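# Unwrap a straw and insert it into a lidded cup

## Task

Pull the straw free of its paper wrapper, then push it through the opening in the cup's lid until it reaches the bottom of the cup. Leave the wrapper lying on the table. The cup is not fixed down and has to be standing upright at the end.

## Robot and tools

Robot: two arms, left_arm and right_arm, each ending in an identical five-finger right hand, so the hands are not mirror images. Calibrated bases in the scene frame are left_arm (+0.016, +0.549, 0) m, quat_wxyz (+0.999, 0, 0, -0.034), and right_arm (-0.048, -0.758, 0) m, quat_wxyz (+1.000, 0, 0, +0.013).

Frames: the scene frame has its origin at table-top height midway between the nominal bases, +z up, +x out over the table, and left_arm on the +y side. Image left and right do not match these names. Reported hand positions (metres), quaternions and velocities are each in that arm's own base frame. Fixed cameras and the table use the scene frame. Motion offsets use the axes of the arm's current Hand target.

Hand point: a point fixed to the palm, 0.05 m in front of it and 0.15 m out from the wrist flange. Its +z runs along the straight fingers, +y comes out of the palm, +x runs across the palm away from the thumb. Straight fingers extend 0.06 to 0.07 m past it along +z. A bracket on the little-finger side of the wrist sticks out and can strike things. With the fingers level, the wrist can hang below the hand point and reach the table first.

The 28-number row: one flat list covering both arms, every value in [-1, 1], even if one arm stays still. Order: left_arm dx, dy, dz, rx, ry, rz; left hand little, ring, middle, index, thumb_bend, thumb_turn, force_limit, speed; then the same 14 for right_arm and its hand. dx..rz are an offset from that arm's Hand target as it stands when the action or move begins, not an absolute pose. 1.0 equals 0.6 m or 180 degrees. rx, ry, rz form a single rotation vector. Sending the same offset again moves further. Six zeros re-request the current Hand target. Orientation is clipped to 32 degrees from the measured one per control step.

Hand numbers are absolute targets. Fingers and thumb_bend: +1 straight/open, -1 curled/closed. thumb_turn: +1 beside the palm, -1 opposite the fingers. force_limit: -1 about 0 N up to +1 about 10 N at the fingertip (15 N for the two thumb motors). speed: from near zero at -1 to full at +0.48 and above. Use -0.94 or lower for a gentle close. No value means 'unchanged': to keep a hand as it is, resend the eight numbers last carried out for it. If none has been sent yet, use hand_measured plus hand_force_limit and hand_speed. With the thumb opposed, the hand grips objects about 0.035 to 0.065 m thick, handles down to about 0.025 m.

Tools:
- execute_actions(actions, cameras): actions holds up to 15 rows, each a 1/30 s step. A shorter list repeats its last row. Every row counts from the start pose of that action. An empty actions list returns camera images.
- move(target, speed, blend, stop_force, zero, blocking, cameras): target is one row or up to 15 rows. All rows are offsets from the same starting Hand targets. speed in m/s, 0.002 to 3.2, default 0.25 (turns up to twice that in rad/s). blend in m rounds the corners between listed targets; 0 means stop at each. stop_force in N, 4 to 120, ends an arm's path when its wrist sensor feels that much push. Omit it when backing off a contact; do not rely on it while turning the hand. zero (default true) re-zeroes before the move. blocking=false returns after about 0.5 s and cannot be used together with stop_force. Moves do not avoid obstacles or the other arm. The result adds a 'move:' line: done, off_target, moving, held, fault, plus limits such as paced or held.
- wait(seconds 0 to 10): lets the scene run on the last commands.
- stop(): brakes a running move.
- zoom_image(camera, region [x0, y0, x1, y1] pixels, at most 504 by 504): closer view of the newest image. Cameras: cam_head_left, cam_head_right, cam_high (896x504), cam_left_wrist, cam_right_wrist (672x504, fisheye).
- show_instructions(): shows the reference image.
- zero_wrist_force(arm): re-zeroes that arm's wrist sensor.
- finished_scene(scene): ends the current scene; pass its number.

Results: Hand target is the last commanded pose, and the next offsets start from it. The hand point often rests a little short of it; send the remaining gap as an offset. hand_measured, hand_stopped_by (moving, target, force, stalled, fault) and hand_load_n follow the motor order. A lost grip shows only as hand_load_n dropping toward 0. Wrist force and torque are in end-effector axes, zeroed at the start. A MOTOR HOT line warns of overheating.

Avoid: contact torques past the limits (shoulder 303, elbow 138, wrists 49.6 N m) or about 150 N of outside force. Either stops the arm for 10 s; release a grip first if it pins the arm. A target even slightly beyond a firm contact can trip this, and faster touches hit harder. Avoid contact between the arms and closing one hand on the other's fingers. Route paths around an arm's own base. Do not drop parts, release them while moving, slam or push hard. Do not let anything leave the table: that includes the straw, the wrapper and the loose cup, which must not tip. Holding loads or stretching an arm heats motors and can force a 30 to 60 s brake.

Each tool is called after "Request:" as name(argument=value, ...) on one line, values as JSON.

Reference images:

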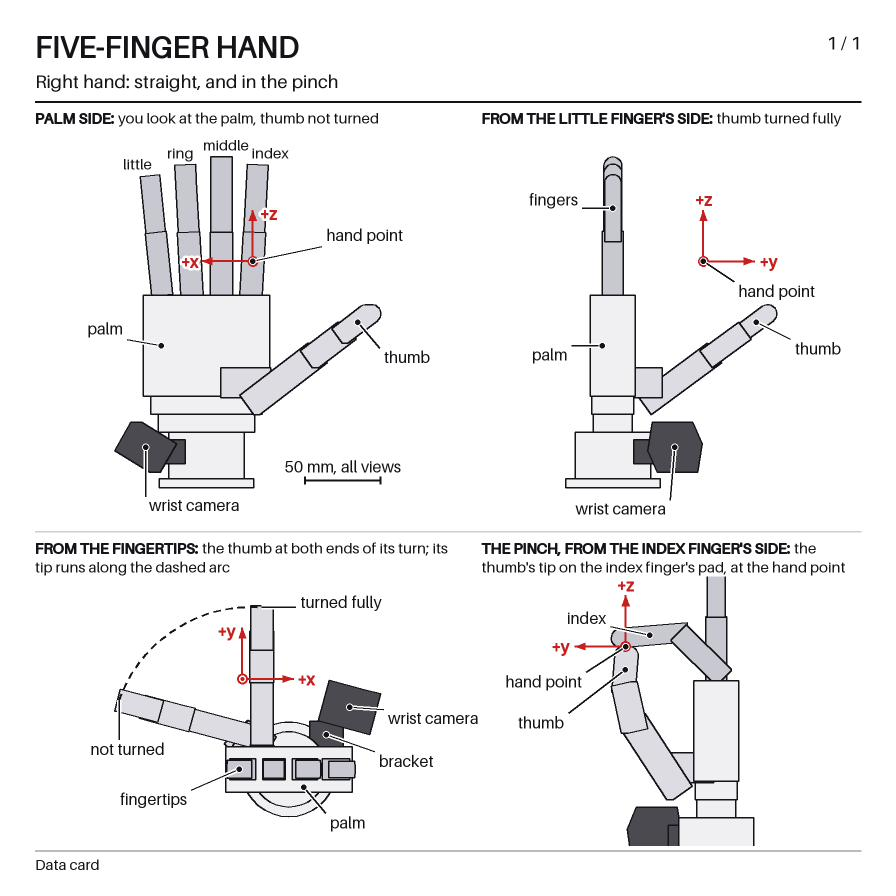

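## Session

Request:
execute_actions(actions=[])

Request:
zoom_image(camera="cam_head_right", region=[360, 200, 540, 340])

Request:
zoom_image(camera="cam_high", region=[480, 100, 700, 300])

Scene clock: 0.00 s.
left_arm: end_effector_position=(+0.9217, -0.3466, +0.3408) hand_measured=(+1.000, +1.000, +1.000, +1.000, +1.000, +1.000) hand_load_n=(+0.0, +0.0, +0.0, +0.0, +0.0, +0.0) hand_stopped_by=(target, target, target, target, target, target) hand_force_limit=0.00 hand_speed=-0.80 end_effector_quat_wxyz=(+0.067, +0.013, +0.994, +0.090) | right_arm: end_effector_position=(+0.1187, +0.5223, +0.1731) hand_measured=(+1.000, +1.000, +1.000, +1.000, +1.000, +1.000) hand_load_n=(+0.0, +0.0, +0.0, +0.0, +0.0, +0.0) hand_stopped_by=(target, target, target, target, target, target) hand_force_limit=0.00 hand_speed=-0.80 end_effector_quat_wxyz=(+0.152, +0.292, +0.912, +0.246)
Joint positions: left_arm=[-0.668 -0.612 0.519 1.668 1.346 -2.212] | right_arm=[1.238 -1.511 2.223 0.339 1.855 0.211]
Joint velocities: within noise
Joint torques (N m): no reading
Wrist force (N): no reading
Wrist torque (N m): no reading
Wrist force, peak (N): no reading
Hand target: left_arm +0.9217, -0.3466, +0.3408; +0.067, +0.013, +0.994, +0.090 | right_arm +0.1187, +0.5223, +0.1731; +0.152, +0.292, +0.912, +0.246
camera_calibration:
cam_left_wrist: T_world_to_cam=[[-0.215429, 0.966042, 0.142663, 0.485409], [0.736594, 0.0648419, 0.673219, -0.893014], [0.641108, 0.250116, -0.72555, -0.142296], [0, 0, 0, 1]] pos_world=[0.853587, -0.37543, 0.428701]
cam_right_wrist: T_world_to_cam=[[0.277612, 0.828288, 0.486694, -0.547983], [0.507871, -0.556561, 0.657501, 0.112928], [0.815475, 0.0646472, -0.575171, 0.0785178], [0, 0, 0, 1]] pos_world=[0.0307446, 0.511663, 0.237611]

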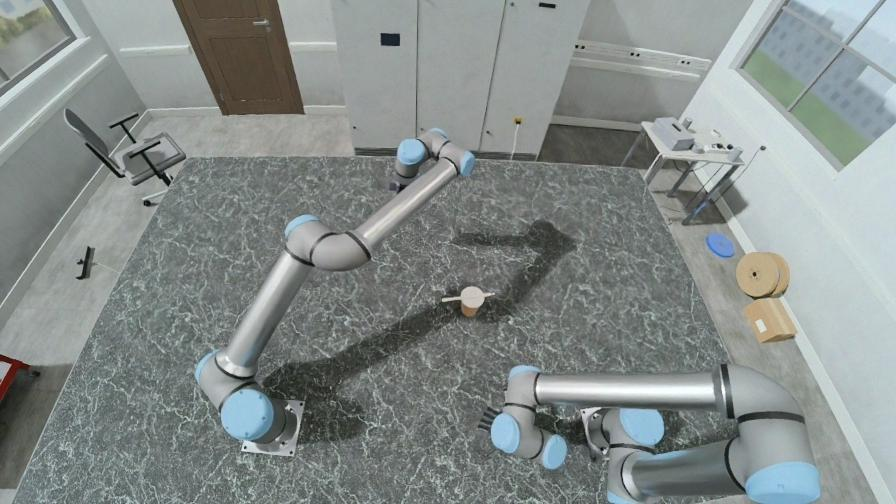

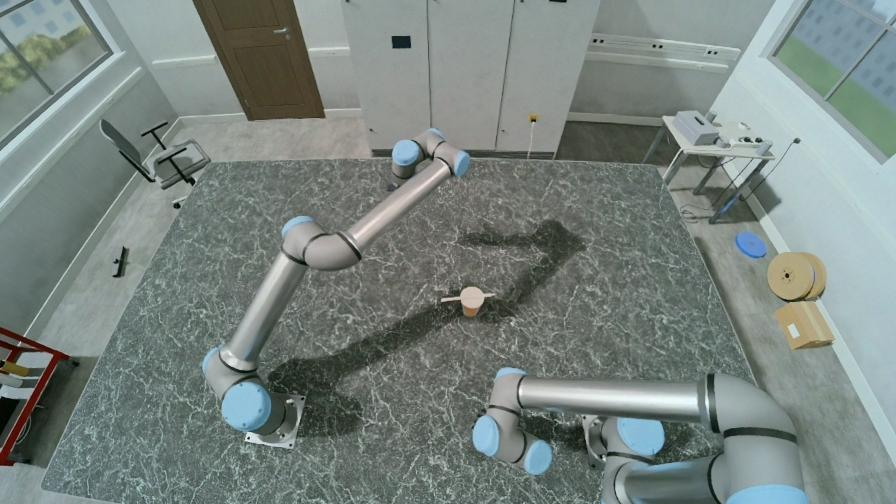

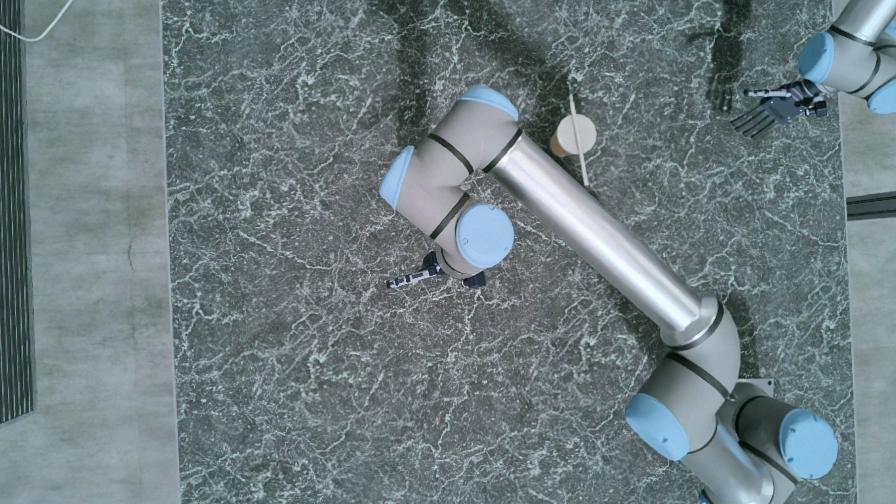

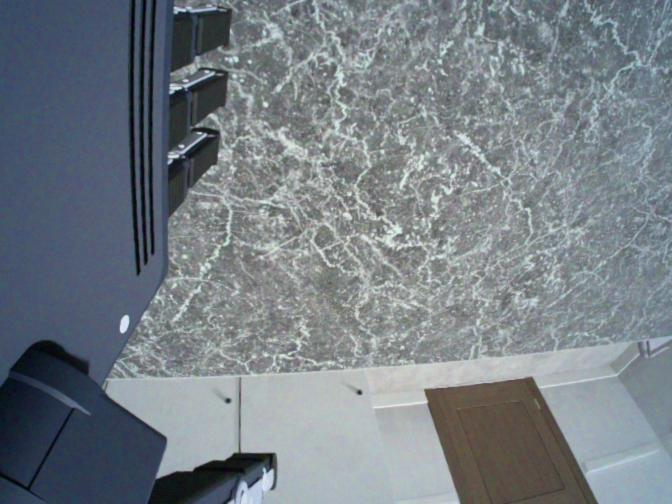

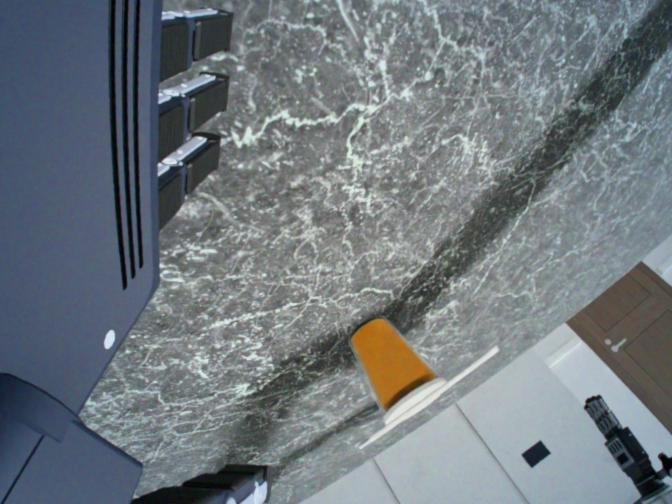

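Scaled by 2.800 from the camera's 896x504 image, which has a finer 1280x720 frame.

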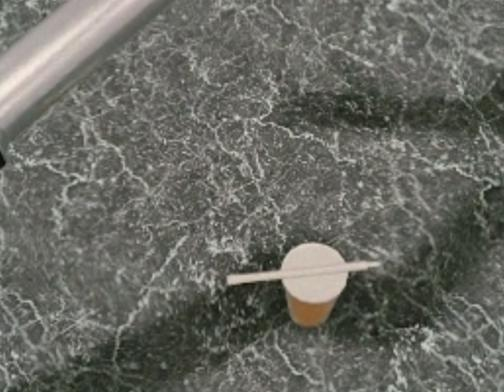

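Scaled by 2.291 from the camera's 896x504 image, which has a finer 1280x720 frame.

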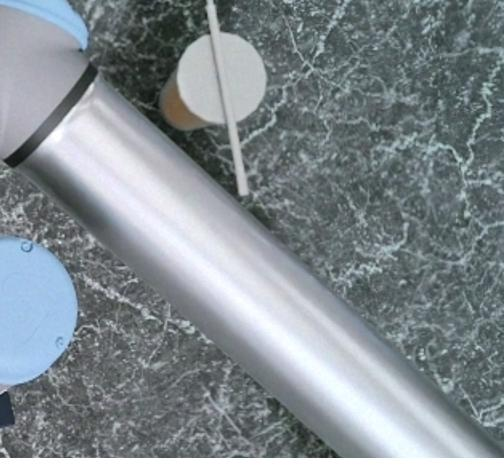

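Request:
move(target=[[0.3259,-0.2593,-0.0226,0.0387,-0.0024,0.2177,1,1,1,1,1,-1,0,0.2,-0.2775,0.1465,-0.1553,0.0223,0.114,-0.3487,1,1,1,1,1,-0.55,0,0.2],[0.6518,-0.5185,-0.0452,0.0774,-0.0047,0.4354,1,1,1,1,1,-1,0,0.2,-0.7142,0.3165,0.1443,0.0447,0.2281,-0.6973,1,1,1,1,1,-0.55,0,0.2]], speed=0.35, blend=0.05, cameras=["all"])

Request:
zoom_image(camera="cam_left_wrist", region=[200, 60, 450, 400])

Request:
zoom_image(camera="cam_right_wrist", region=[200, 60, 450, 400])

Scene clock: 129.80 s.
left_arm: end_effector_position=(+0.5262, -0.6422, +0.2600) hand_measured=(+1.000, +1.000, +1.000, +1.000, +1.000, -1.000) hand_load_n=(+0.0, +0.0, +0.0, +0.0, +0.0, +0.0) hand_stopped_by=(target, target, target, target, target, target) hand_force_limit=0.00 hand_speed=0.20 end_effector_quat_wxyz=(+0.000, +0.644, +0.765, +0.000) | right_arm: end_effector_position=(+0.5776, +0.4280, +0.2605) hand_measured=(+1.000, +1.000, +1.000, +1.000, +1.000, -0.550) hand_load_n=(+0.0, +0.0, +0.0, +0.0, +0.0, +0.0) hand_stopped_by=(target, target, target, target, target, target) hand_force_limit=0.00 hand_speed=0.20 end_effector_quat_wxyz=(+0.000, +0.734, -0.679, +0.001)
Joint positions: left_arm=[-1.159 -1.003 1.306 1.269 1.571 -1.329] | right_arm=[0.329 -1.035 1.355 1.251 1.572 -2.891]
Joint torques (N m): left_arm=[-18.53 -92.7 -29.75 1.07 2.9 2.09] | right_arm=[6.63 -66.98 -40.04 6.96 4.17 -2.98]
Wrist force (N): left_arm=[-0.3 0.4 0.3] | right_arm=[0.5 0.1 0.2]
Wrist torque (N m): left_arm=[0.13 0.01 -0.11] | right_arm=[0.02 -0.10 0.15]
Wrist force, peak (N): left_arm=[0.3 0.4 0.9] | right_arm=[0.9 0.9 -0.6]
Hand target: left_arm +0.5261, -0.6423, +0.2600; +0.000, +0.644, +0.765, +0.000 | right_arm +0.5777, +0.4281, +0.2605; +0.000, +0.734, -0.679, +0.001
Off the commanded pose: left_arm 0.000 m, 0 deg | right_arm 0.000 m, 0 deg.
move: done
camera_calibration:
cam_left_wrist: T_world_to_cam=[[0.91932, 0.393491, -0.00386046, -0.229363], [0.331894, -0.770066, 0.544834, -0.817984], [0.211414, -0.502158, -0.838535, -0.100959], [0, 0, 0, 1]] pos_world=[0.503686, -0.590347, 0.360122]
cam_right_wrist: T_world_to_cam=[[-0.955218, -0.295757, -0.00928372, 0.682584], [-0.255021, 0.806929, 0.532756, -0.340487], [-0.150075, 0.511266, -0.846218, 0.197865], [0, 0, 0, 1]] pos_world=[0.59488, 0.375466, 0.355171]

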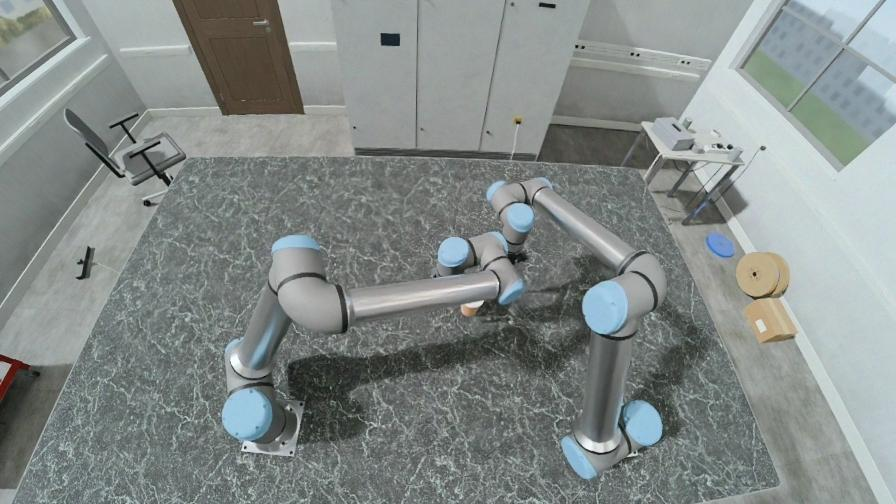

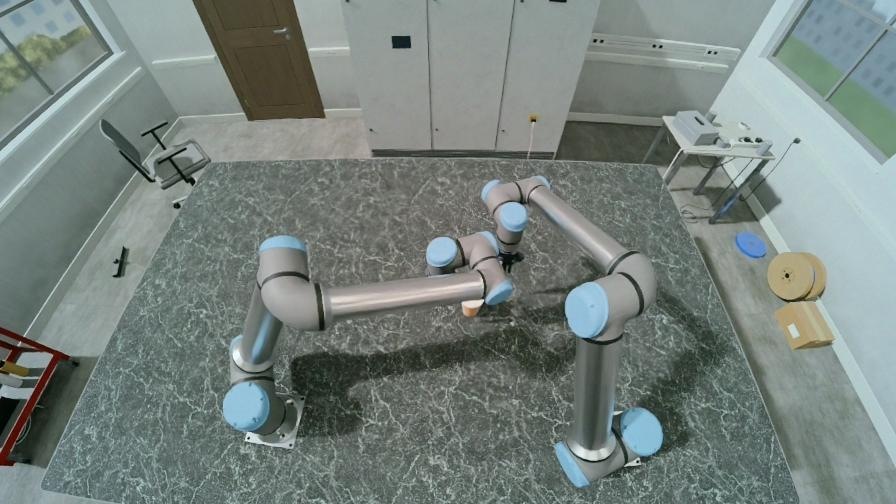

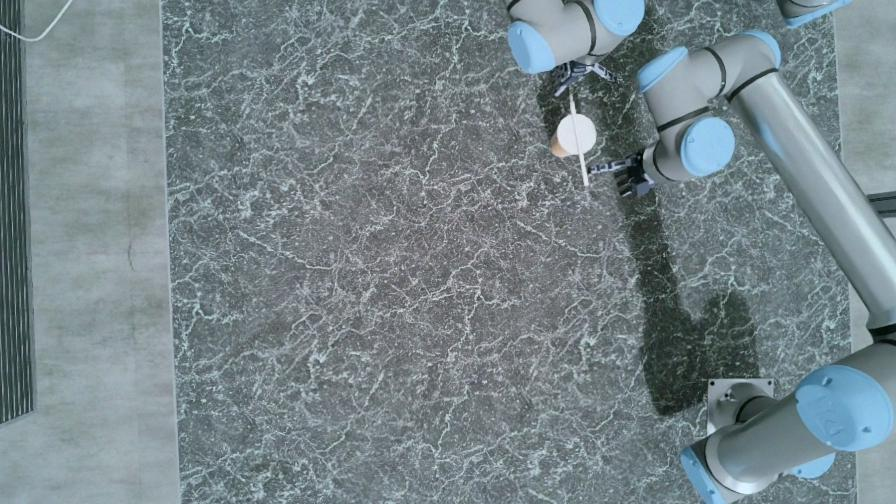

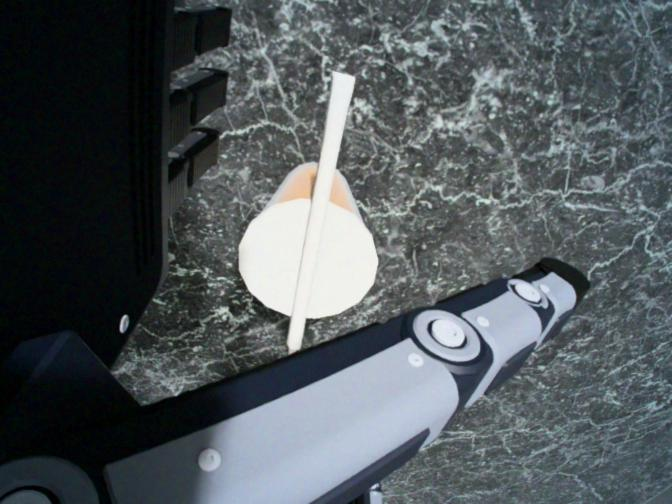

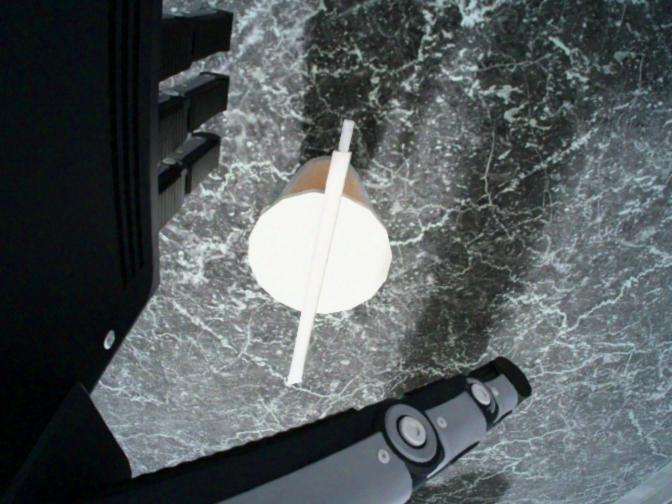

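Scaled by 1.482 from the camera's 672x504 image, which has a finer 960x720 frame.

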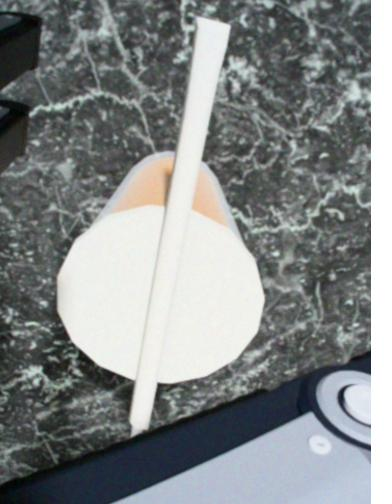

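Scaled by 1.482 from the camera's 672x504 image, which has a finer 960x720 frame.

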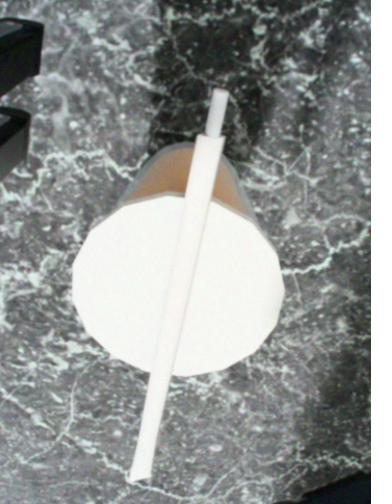

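Request:
move(target=[-0.0003,-0.0045,0.2033,0,0,-0.0167,1,1,1,1,0.3,-1,-0.2,-0.2,-0.0025,0.0072,0.2042,0,0,-0.009,1,1,1,1,0.3,-0.55,-0.2,-0.2], speed=0.15, cameras=["cam_left_wrist","cam_right_wrist"])

Request:
zoom_image(camera="cam_right_wrist", region=[230, 130, 480, 380])

Scene clock: 199.53 s.
left_arm: end_effector_position=(+0.5234, -0.6429, +0.1382) hand_measured=(+1.000, +1.000, +1.000, +1.000, +0.300, -1.000) hand_load_n=(+0.0, +0.0, +0.0, +0.0, +0.0, +0.0) hand_stopped_by=(target, target, target, target, target, target) hand_force_limit=-0.20 hand_speed=-0.20 end_effector_quat_wxyz=(+0.000, +0.624, +0.781, +0.000) | right_arm: end_effector_position=(+0.5734, +0.4290, +0.1382) hand_measured=(+1.000, +1.000, +1.000, +1.000, +0.300, -0.550) hand_load_n=(+0.0, +0.0, +0.0, -0.5, +0.0, +0.0) hand_stopped_by=(target, target, target, target, target, target) hand_force_limit=-0.20 hand_speed=-0.20 end_effector_quat_wxyz=(+0.000, +0.744, -0.668, +0.001)
Joint positions: left_arm=[-1.166 -0.924 1.405 1.091 1.571 -1.388] | right_arm=[0.334 -0.956 1.46 1.067 1.572 -2.915]
Joint torques (N m): left_arm=[-16.85 -73.2 -27.22 1.02 -2.14 -2.22] | right_arm=[7.66 -69.84 -24.23 2.41 -1.98 -3.16]
Wrist force (N): left_arm=[-0.2 0.4 0.2] | right_arm=[0.2 0.4 0.2]
Wrist torque (N m): left_arm=[0.04 -0.01 0.06] | right_arm=[0.11 -0.08 0.16]
Wrist force, peak (N): left_arm=[-0.3 0.4 1.3] | right_arm=[0.8 0.2 -1.1]
Hand target: left_arm +0.5234, -0.6429, +0.1380; +0.000, +0.624, +0.781, +0.000 | right_arm +0.5734, +0.4290, +0.1380; +0.000, +0.744, -0.668, +0.001
Off the commanded pose: left_arm 0.000 m, 0 deg | right_arm 0.000 m, 0 deg.
move: done
camera_calibration:
cam_left_wrist: T_world_to_cam=[[0.897555, 0.440885, -0.0038336, -0.185189], [0.371592, -0.751751, 0.544785, -0.76011], [0.237306, -0.490399, -0.838567, -0.208885], [0, 0, 0, 1]] pos_world=[0.498238, -0.592203, 0.238223]
cam_right_wrist: T_world_to_cam=[[-0.946392, -0.32289, -0.00920253, 0.684222], [-0.277938, 0.799461, 0.532553, -0.260747], [-0.164599, 0.506562, -0.846347, 0.103518], [0, 0, 0, 1]] pos_world=[0.59211, 0.376947, 0.23277]
Images, in order (width x height): cam_left_wrist 672x504, cam_right_wrist 672x504.

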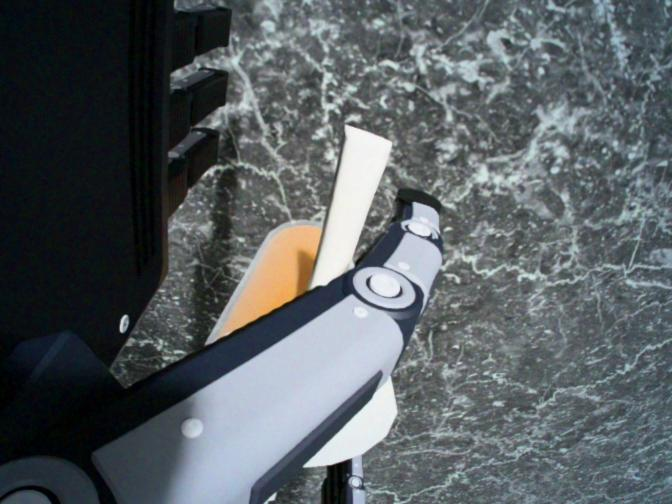

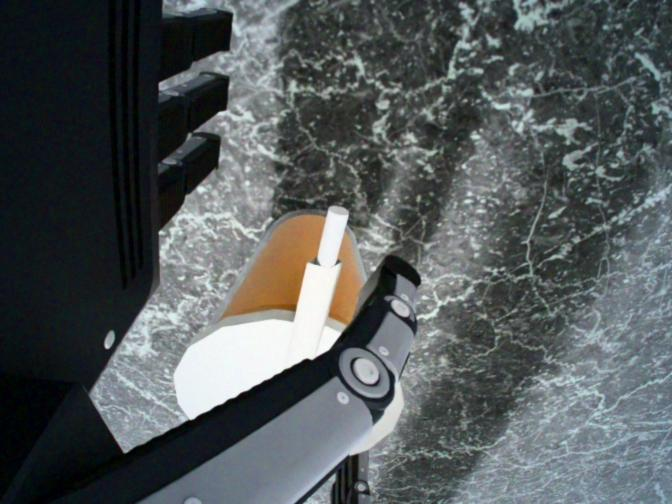

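Scaled by 2.016 from the camera's 672x504 image, which has a finer 960x720 frame.

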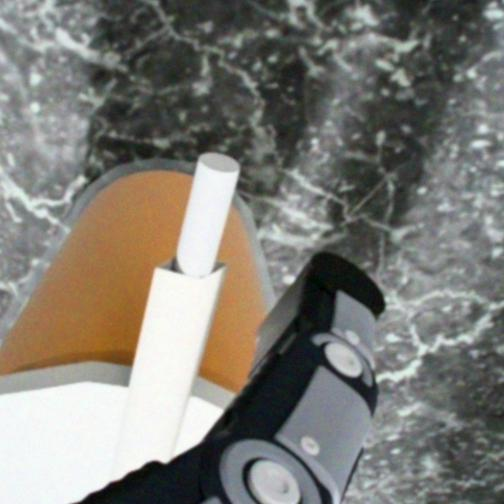

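Request:
move(target=[[0,0,0.005,0,0,0,1,1,0.15,0.15,-0.06,-1,0,-0.4,-0.0018,-0.0016,0.005,0,0,0,1,1,1,0.15,-0.10,-0.55,0,-0.4],[0,0,0.005,0,0,0,1,1,-0.7,-0.7,-0.06,-1,1.0,-0.85,-0.0018,-0.0016,0.005,0,0,0,1,1,1,-0.7,-0.10,-0.55,1.0,-0.6]], speed=0.1, cameras=["cam_left_wrist","cam_right_wrist"])

Request:
zoom_image(camera="cam_right_wrist", region=[230, 130, 480, 380])

Scene clock: 235.67 s.
left_arm: end_effector_position=(+0.5234, -0.6429, +0.1350) hand_measured=(+1.000, +1.000, -0.242, -0.250, -0.060, -1.000) hand_load_n=(+0.0, +0.0, +12.0, +9.5, +2.0, -0.5) hand_stopped_by=(target, target, force, force, target, target) hand_force_limit=1.00 hand_speed=-0.85 end_effector_quat_wxyz=(+0.000, +0.624, +0.781, +0.000) | right_arm: end_effector_position=(+0.5742, +0.4302, +0.1350) hand_measured=(+1.000, +1.000, +1.000, -0.236, -0.100, -0.550) hand_load_n=(+0.0, +0.0, +0.0, +13.0, +0.5, -0.5) hand_stopped_by=(target, target, target, force, target, target) hand_force_limit=1.00 hand_speed=-0.60 end_effector_quat_wxyz=(+0.000, +0.744, -0.668, +0.001)
Joint positions: left_arm=[-1.166 -0.922 1.407 1.086 1.571 -1.388] | right_arm=[0.335 -0.952 1.459 1.064 1.572 -2.914]
Joint torques (N m): left_arm=[-16.47 -70.74 -27.92 1.17 -2.12 -2.14] | right_arm=[6.89 -70.3 -35.89 2.33 -2.7 2.82]
Wrist force (N): left_arm=[-0.1 0.0 0.4] | right_arm=[0.2 0.6 0.3]
Wrist torque (N m): left_arm=[-0.02 -0.02 0.05] | right_arm=[0.15 -0.09 -0.05]
Wrist force, peak (N): left_arm=[-0.5 0.7 0.3] | right_arm=[0.4 1.0 0.0]
Hand target: left_arm +0.5234, -0.6429, +0.1350; +0.000, +0.624, +0.781, +0.000 | right_arm +0.5742, +0.4302, +0.1350; +0.000, +0.744, -0.668, +0.001
Off the commanded pose: left_arm 0.000 m, 0 deg | right_arm 0.000 m, 0 deg.
move: done
camera_calibration:
cam_left_wrist: T_world_to_cam=[[0.897485, 0.441029, -0.00382874, -0.185082], [0.371701, -0.751674, 0.544816, -0.758437], [0.237402, -0.490387, -0.838547, -0.21153], [0, 0, 0, 1]] pos_world=[0.498238, -0.592202, 0.235123]
cam_right_wrist: T_world_to_cam=[[-0.946373, -0.322946, -0.00916736, 0.685339], [-0.277942, 0.799369, 0.532689, -0.259774], [-0.164702, 0.50667, -0.846262, 0.100334], [0, 0, 0, 1]] pos_world=[0.592909, 0.378147, 0.22957]
Images, in order (width x height): cam_left_wrist 672x504, cam_right_wrist 672x504.

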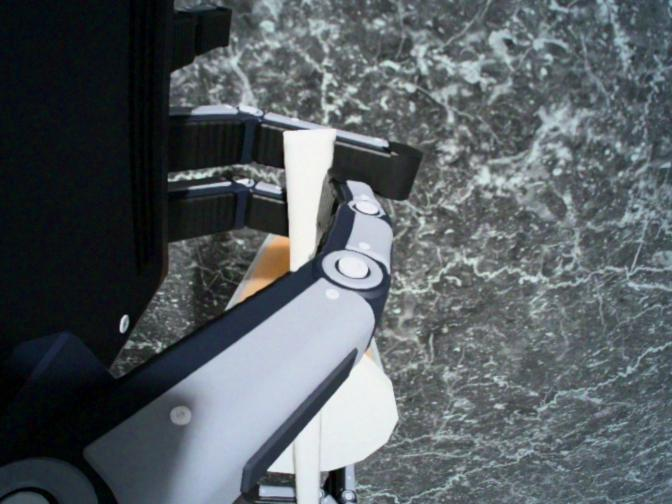

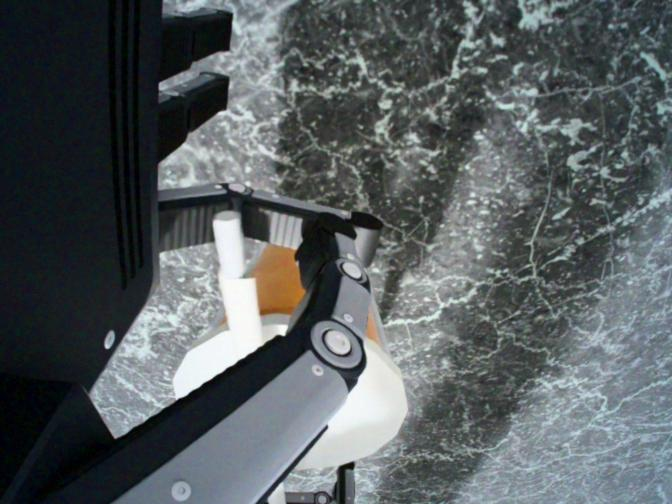

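Scaled by 2.016 from the camera's 672x504 image, which has a finer 960x720 frame.

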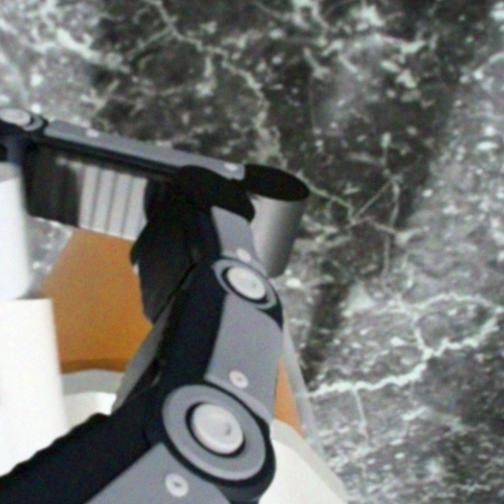

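Request:
move(target=[0,0,0,0,0,0,1,1,-0.7,-0.7,-0.06,-1,1.0,-0.85,0,0,0,0,0,0,1,1,1,0.9,1.0,-0.55,0,0.2], speed=0.1, cameras=["cam_left_wrist","cam_right_wrist"])

Request:
zoom_image(camera="cam_right_wrist", region=[150, 130, 400, 380])

Scene clock: 253.83 s.
left_arm: end_effector_position=(+0.5234, -0.6429, +0.1350) hand_measured=(+1.000, +1.000, -0.242, -0.250, -0.060, -1.000) hand_load_n=(+0.0, +0.0, +11.5, +10.0, +2.0, -0.5) hand_stopped_by=(target, target, force, force, target, target) hand_force_limit=1.00 hand_speed=-0.85 end_effector_quat_wxyz=(+0.000, +0.624, +0.781, +0.000) | right_arm: end_effector_position=(+0.5742, +0.4302, +0.1350) hand_measured=(+1.000, +1.000, +1.000, +0.900, +1.000, -0.550) hand_load_n=(+0.0, +0.0, +0.0, +0.0, +0.0, +0.0) hand_stopped_by=(target, target, target, target, target, target) hand_force_limit=0.00 hand_speed=0.20 end_effector_quat_wxyz=(+0.000, +0.744, -0.668, +0.001)
Joint positions: left_arm=[-1.166 -0.922 1.407 1.086 1.571 -1.388] | right_arm=[0.335 -0.952 1.459 1.064 1.572 -2.914]
Joint torques (N m): left_arm=[-19.35 -74.38 -28.13 1.18 -1.95 -2.27] | right_arm=[5.86 -69.53 -35.39 3.22 -2.31 2.76]
Wrist force (N): left_arm=[-0.2 0.6 0.4] | right_arm=[0.0 0.7 0.1]
Wrist torque (N m): left_arm=[0.07 0.00 0.07] | right_arm=[0.17 -0.05 -0.06]
Wrist force, peak (N): left_arm=[0.2 0.0 1.0] | right_arm=[0.1 1.0 0.1]
Hand target: left_arm +0.5234, -0.6429, +0.1350; +0.000, +0.624, +0.781, +0.000 | right_arm +0.5742, +0.4302, +0.1350; +0.000, +0.744, -0.668, +0.001
Off the commanded pose: left_arm 0.000 m, 0 deg | right_arm 0.000 m, 0 deg.
move: done
camera_calibration:
cam_left_wrist: T_world_to_cam=[[0.897485, 0.441029, -0.00382874, -0.185082], [0.371701, -0.751674, 0.544816, -0.758437], [0.237402, -0.490387, -0.838547, -0.21153], [0, 0, 0, 1]] pos_world=[0.498238, -0.592202, 0.235123]
cam_right_wrist: T_world_to_cam=[[-0.946373, -0.322946, -0.00916736, 0.685339], [-0.277942, 0.799369, 0.532689, -0.259774], [-0.164702, 0.50667, -0.846262, 0.100334], [0, 0, 0, 1]] pos_world=[0.592909, 0.378147, 0.22957]
Images, in order (width x height): cam_left_wrist 672x504, cam_right_wrist 672x504.

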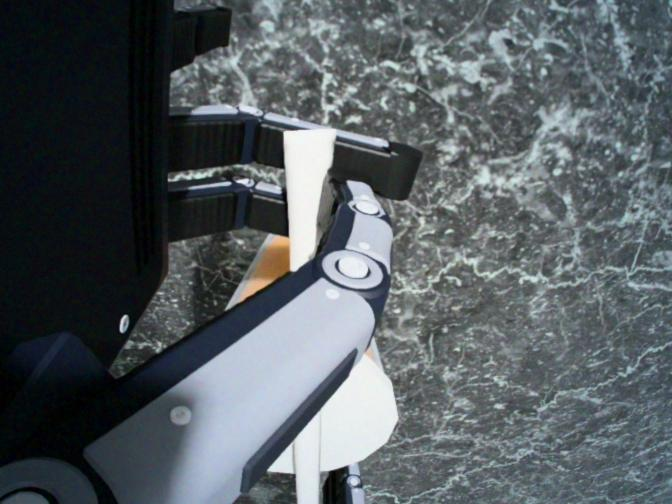

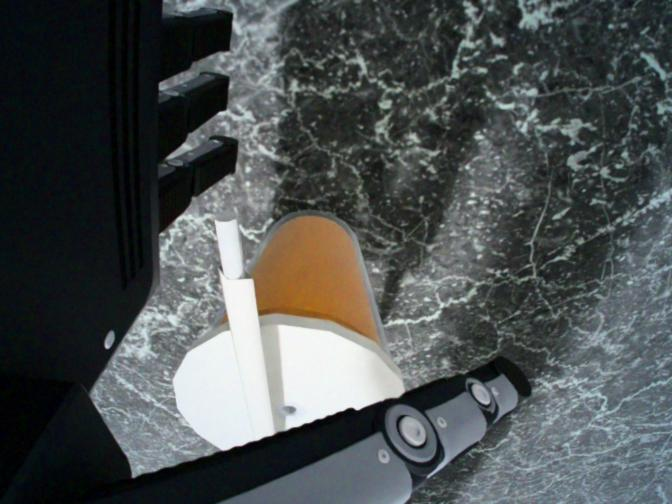

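Scaled by 2.016 from the camera's 672x504 image, which has a finer 960x720 frame.

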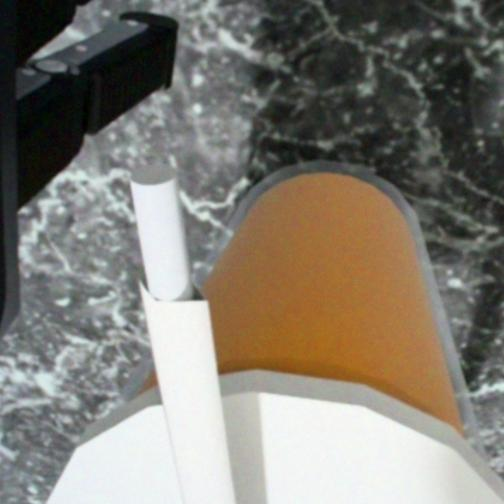

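Request:
move(target=[[0,0,0,0,0,0,1,1,-0.7,-0.7,-0.06,-1,1.0,-0.85,-0.0045,-0.0488,-0.0233,0,0,-0.0583,1,1,1,0.9,1.0,-0.55,0,0.2],[0,0,0,0,0,0,1,1,-0.7,-0.7,-0.06,-1,1.0,-0.85,-0.0045,-0.0488,-0.0233,0,0,-0.0583,1,1,1,0.15,-0.10,-0.55,0,-0.3]], speed=0.1, cameras=["cam_right_wrist"])

Request:
zoom_image(camera="cam_right_wrist", region=[230, 130, 480, 380])

Scene clock: 285.60 s.
left_arm: end_effector_position=(+0.5234, -0.6429, +0.1350) hand_measured=(+1.000, +1.000, -0.242, -0.250, -0.060, -1.000) hand_load_n=(+0.0, +0.0, +11.5, +10.0, +2.0, -0.5) hand_stopped_by=(target, target, force, force, target, target) hand_force_limit=1.00 hand_speed=-0.85 end_effector_quat_wxyz=(+0.000, +0.624, +0.781, +0.000) | right_arm: end_effector_position=(+0.6030, +0.4361, +0.1490) hand_measured=(+1.000, +1.000, +1.000, +0.150, -0.100, -0.550) hand_load_n=(+0.0, +0.0, +0.0, +0.0, +0.0, +0.0) hand_stopped_by=(target, target, target, target, target, target) hand_force_limit=0.00 hand_speed=-0.30 end_effector_quat_wxyz=(+0.000, +0.802, -0.597, +0.001)
Joint positions: left_arm=[-1.166 -0.922 1.407 1.086 1.571 -1.388] | right_arm=[0.343 -0.907 1.354 1.124 1.572 -3.089]
Joint torques (N m): left_arm=[-17.8 -75.98 -30.75 1.17 -2.04 -1.98] | right_arm=[5.65 -73.56 -37.02 6.51 -2.64 -3.03]
Wrist force (N): left_arm=[-0.2 0.2 0.0] | right_arm=[0.5 0.2 0.1]
Wrist torque (N m): left_arm=[0.03 0.01 0.04] | right_arm=[0.04 -0.08 0.22]
Wrist force, peak (N): left_arm=[-0.2 1.0 0.6] | right_arm=[0.5 1.0 0.6]
Hand target: left_arm +0.5234, -0.6429, +0.1350; +0.000, +0.624, +0.781, +0.000 | right_arm +0.6030, +0.4361, +0.1490; +0.000, +0.802, -0.597, +0.001
Off the commanded pose: left_arm 0.000 m, 0 deg | right_arm 0.000 m, 0 deg.
move: done
camera_calibration:
cam_right_wrist: T_world_to_cam=[[-0.871726, -0.489912, -0.00892561, 0.742434], [-0.418786, 0.735465, 0.532644, -0.151059], [-0.254384, 0.468058, -0.846292, 0.184904], [0, 0, 0, 1]] pos_world=[0.630975, 0.38828, 0.24357]
Images, in order (width x height): cam_right_wrist 672x504.

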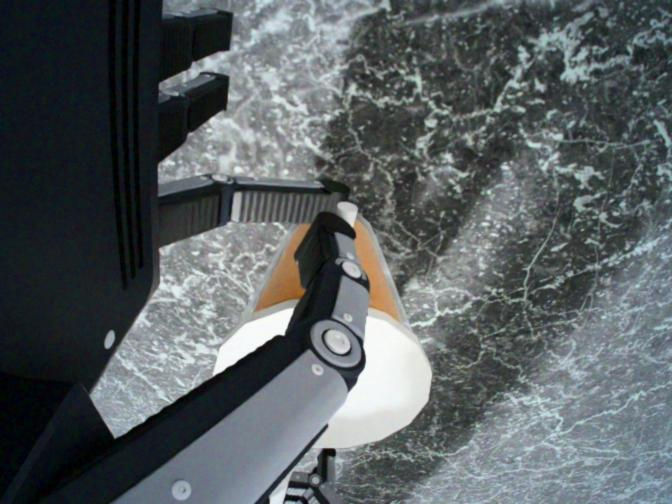

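Scaled by 2.016 from the camera's 672x504 image, which has a finer 960x720 frame.

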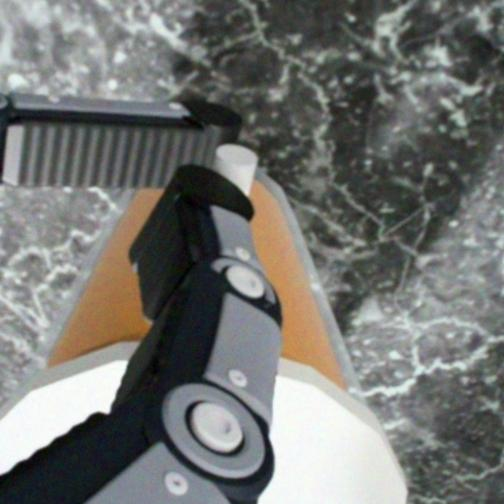

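Request:
move(target=[[0,0,0,0,0,0,1,1,-0.7,-0.7,-0.06,-1,1.0,-0.85,0,0.0015,0,0,0,0,1,1,1,0.15,-0.06,-0.55,0,-0.6],[0,0,0,0,0,0,1,1,-0.7,-0.7,-0.06,-1,1.0,-0.85,0,0.0015,0,0,0,0,1,1,1,-0.7,-0.06,-0.55,1.0,-0.6]], speed=0.1, cameras=["cam_right_wrist"])

Request:
zoom_image(camera="cam_right_wrist", region=[230, 130, 480, 380])

Scene clock: 308.37 s.
left_arm: end_effector_position=(+0.5234, -0.6429, +0.1350) hand_measured=(+1.000, +1.000, -0.242, -0.250, -0.060, -1.000) hand_load_n=(+0.0, +0.0, +12.0, +9.5, +2.0, -0.5) hand_stopped_by=(target, target, force, force, target, target) hand_force_limit=1.00 hand_speed=-0.85 end_effector_quat_wxyz=(+0.000, +0.624, +0.781, +0.000) | right_arm: end_effector_position=(+0.6022, +0.4358, +0.1490) hand_measured=(+1.000, +1.000, +1.000, -0.136, -0.060, -0.550) hand_load_n=(+0.0, +0.0, +0.0, +12.5, +1.5, -0.5) hand_stopped_by=(target, target, target, force, target, target) hand_force_limit=1.00 hand_speed=-0.60 end_effector_quat_wxyz=(+0.000, +0.802, -0.597, +0.001)
Joint positions: left_arm=[-1.166 -0.922 1.407 1.086 1.571 -1.388] | right_arm=[0.343 -0.908 1.356 1.123 1.572 -3.089]
Joint torques (N m): left_arm=[-18.15 -77.15 -31.93 1.2 -1.88 -2.07] | right_arm=[5.96 -94.91 -24.86 2.24 -2.67 1.49]
Wrist force (N): left_arm=[-1.0 0.2 -0.6] | right_arm=[-0.2 0.1 0.9]
Wrist torque (N m): left_arm=[0.02 0.02 0.03] | right_arm=[0.03 0.04 0.20]
Wrist force, peak (N): left_arm=[-1.0 0.2 -0.6] | right_arm=[-0.3 0.4 1.5]
Hand target: left_arm +0.5234, -0.6429, +0.1350; +0.000, +0.624, +0.781, +0.000 | right_arm +0.6022, +0.4358, +0.1490; +0.000, +0.802, -0.597, +0.001
Off the commanded pose: left_arm 0.000 m, 0 deg | right_arm 0.000 m, 0 deg.
move: done
camera_calibration:
cam_right_wrist: T_world_to_cam=[[-0.871726, -0.489912, -0.00892561, 0.741552], [-0.418786, 0.735465, 0.532644, -0.151289], [-0.254384, 0.468058, -0.846292, 0.184769], [0, 0, 0, 1]] pos_world=[0.630075, 0.38808, 0.24357]
Images, in order (width x height): cam_right_wrist 672x504.

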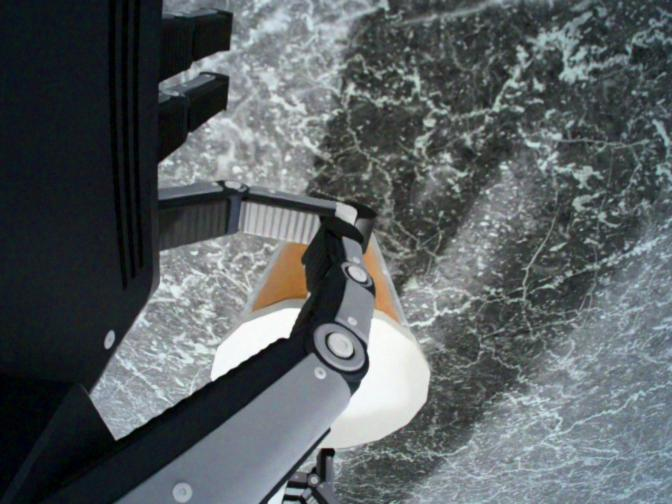

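Scaled by 2.016 from the camera's 672x504 image, which has a finer 960x720 frame.

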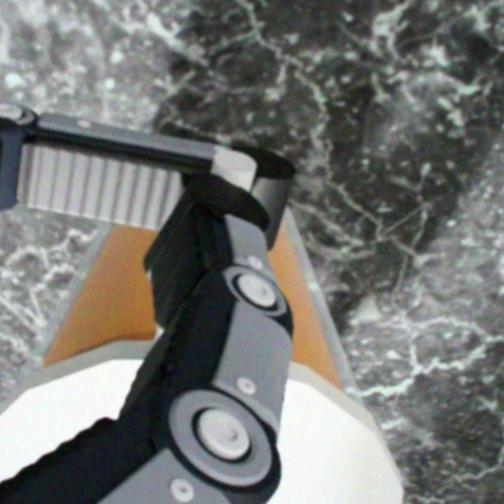

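Request:
move(target=[[0,0,0,0,0,0,1,1,-0.7,-0.7,-0.06,-1,1.0,-0.85,0.04,0,0,0,0,0,1,1,1,-0.7,-0.06,-0.55,1.0,-0.6],[0,0,0,0,0,0,1,1,-0.7,-0.7,-0.06,-1,1.0,-0.85,0.38,0,0,0,0,0,1,1,1,-0.7,-0.06,-0.55,1.0,-0.6]], speed=[0.03,0.12], cameras=["all"])

Request:
zoom_image(camera="cam_right_wrist", region=[200, 100, 450, 504])

Request:
zoom_image(camera="cam_high", region=[520, 20, 680, 200])

Scene clock: 347.23 s.
left_arm: end_effector_position=(+0.5234, -0.6429, +0.1350) hand_measured=(+1.000, +1.000, -0.242, -0.250, -0.060, -1.000) hand_load_n=(+0.0, +0.0, +11.5, +8.5, +2.0, +0.0) hand_stopped_by=(target, target, force, force, target, target) hand_force_limit=1.00 hand_speed=-0.85 end_effector_quat_wxyz=(+0.000, +0.624, +0.781, +0.000) | right_arm: end_effector_position=(+0.6674, +0.2175, +0.1493) hand_measured=(+1.000, +1.000, +1.000, -0.136, -0.060, -0.550) hand_load_n=(+0.0, +0.0, +0.0, +9.0, +0.0, -1.5) hand_stopped_by=(target, target, target, force, target, target) hand_force_limit=1.00 hand_speed=-0.60 end_effector_quat_wxyz=(+0.000, +0.802, -0.597, +0.001)
Joint positions: left_arm=[-1.166 -0.922 1.407 1.086 1.571 -1.388] | right_arm=[0.043 -0.954 1.433 1.091 1.572 -3.389]
Joint torques (N m): left_arm=[-15.58 -81.31 -34.1 1.6 -2.01 -2.09] | right_arm=[-11.12 -68.23 -37.16 6.5 -3.61 -3.86]
Wrist force (N): left_arm=[0.0 0.2 0.1] | right_arm=[0.3 0.4 0.4]
Wrist torque (N m): left_arm=[0.03 -0.04 0.06] | right_arm=[0.10 -0.05 0.20]
Wrist force, peak (N): left_arm=[-1.7 0.3 -0.8] | right_arm=[-1.6 0.5 0.7]
Hand target: left_arm +0.5234, -0.6429, +0.1350; +0.000, +0.624, +0.781, +0.000 | right_arm +0.6675, +0.2173, +0.1493; +0.000, +0.802, -0.597, +0.001
Off the commanded pose: left_arm 0.000 m, 0 deg | right_arm 0.000 m, 0 deg.
move: done
camera_calibration:
cam_left_wrist: T_world_to_cam=[[0.897485, 0.441029, -0.00382874, -0.185082], [0.371701, -0.751674, 0.544816, -0.758437], [0.237402, -0.490387, -0.838547, -0.21153], [0, 0, 0, 1]] pos_world=[0.498238, -0.592202, 0.235123]
cam_right_wrist: T_world_to_cam=[[-0.871732, -0.4899, -0.0090206, 0.691557], [-0.418831, 0.735465, 0.532608, 0.0364372], [-0.25429, 0.46807, -0.846314, 0.303834], [0, 0, 0, 1]] pos_world=[0.695375, 0.16978, 0.24397]

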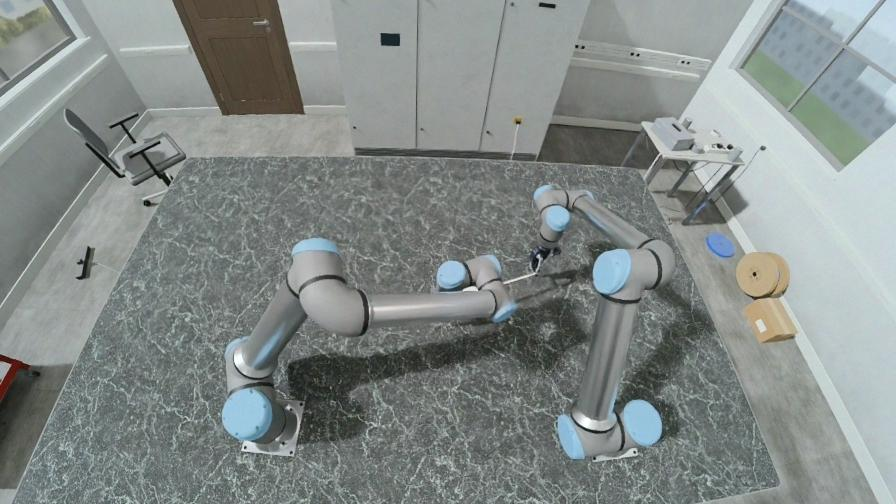

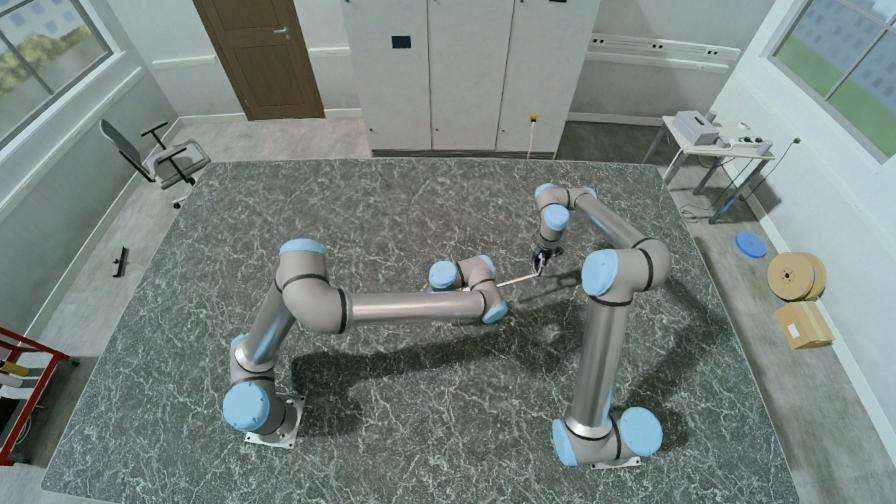

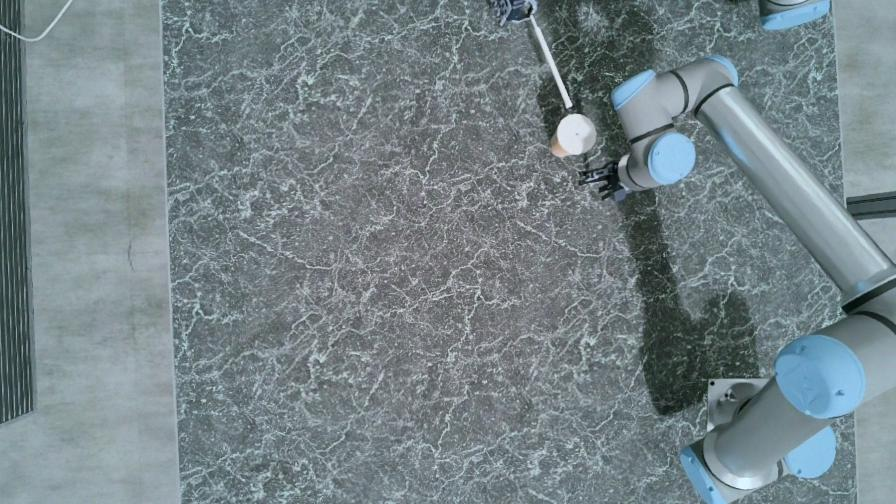

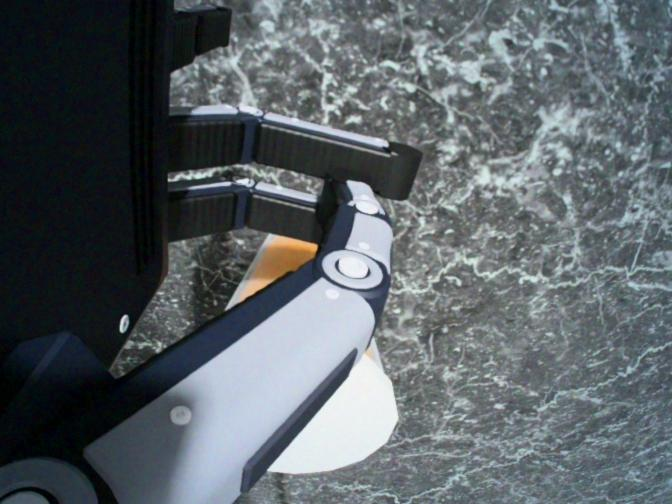

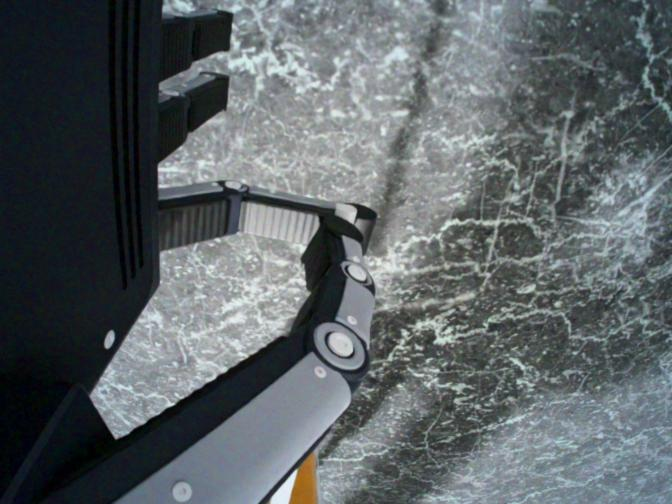

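Scaled by 1.248 from the camera's 672x504 image, which has a finer 960x720 frame.

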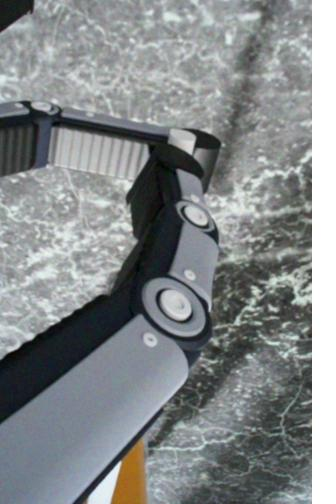

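Scaled by 2.800 from the camera's 896x504 image, which has a finer 1280x720 frame.

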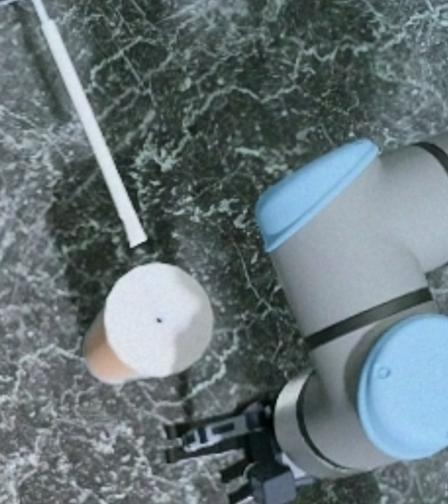

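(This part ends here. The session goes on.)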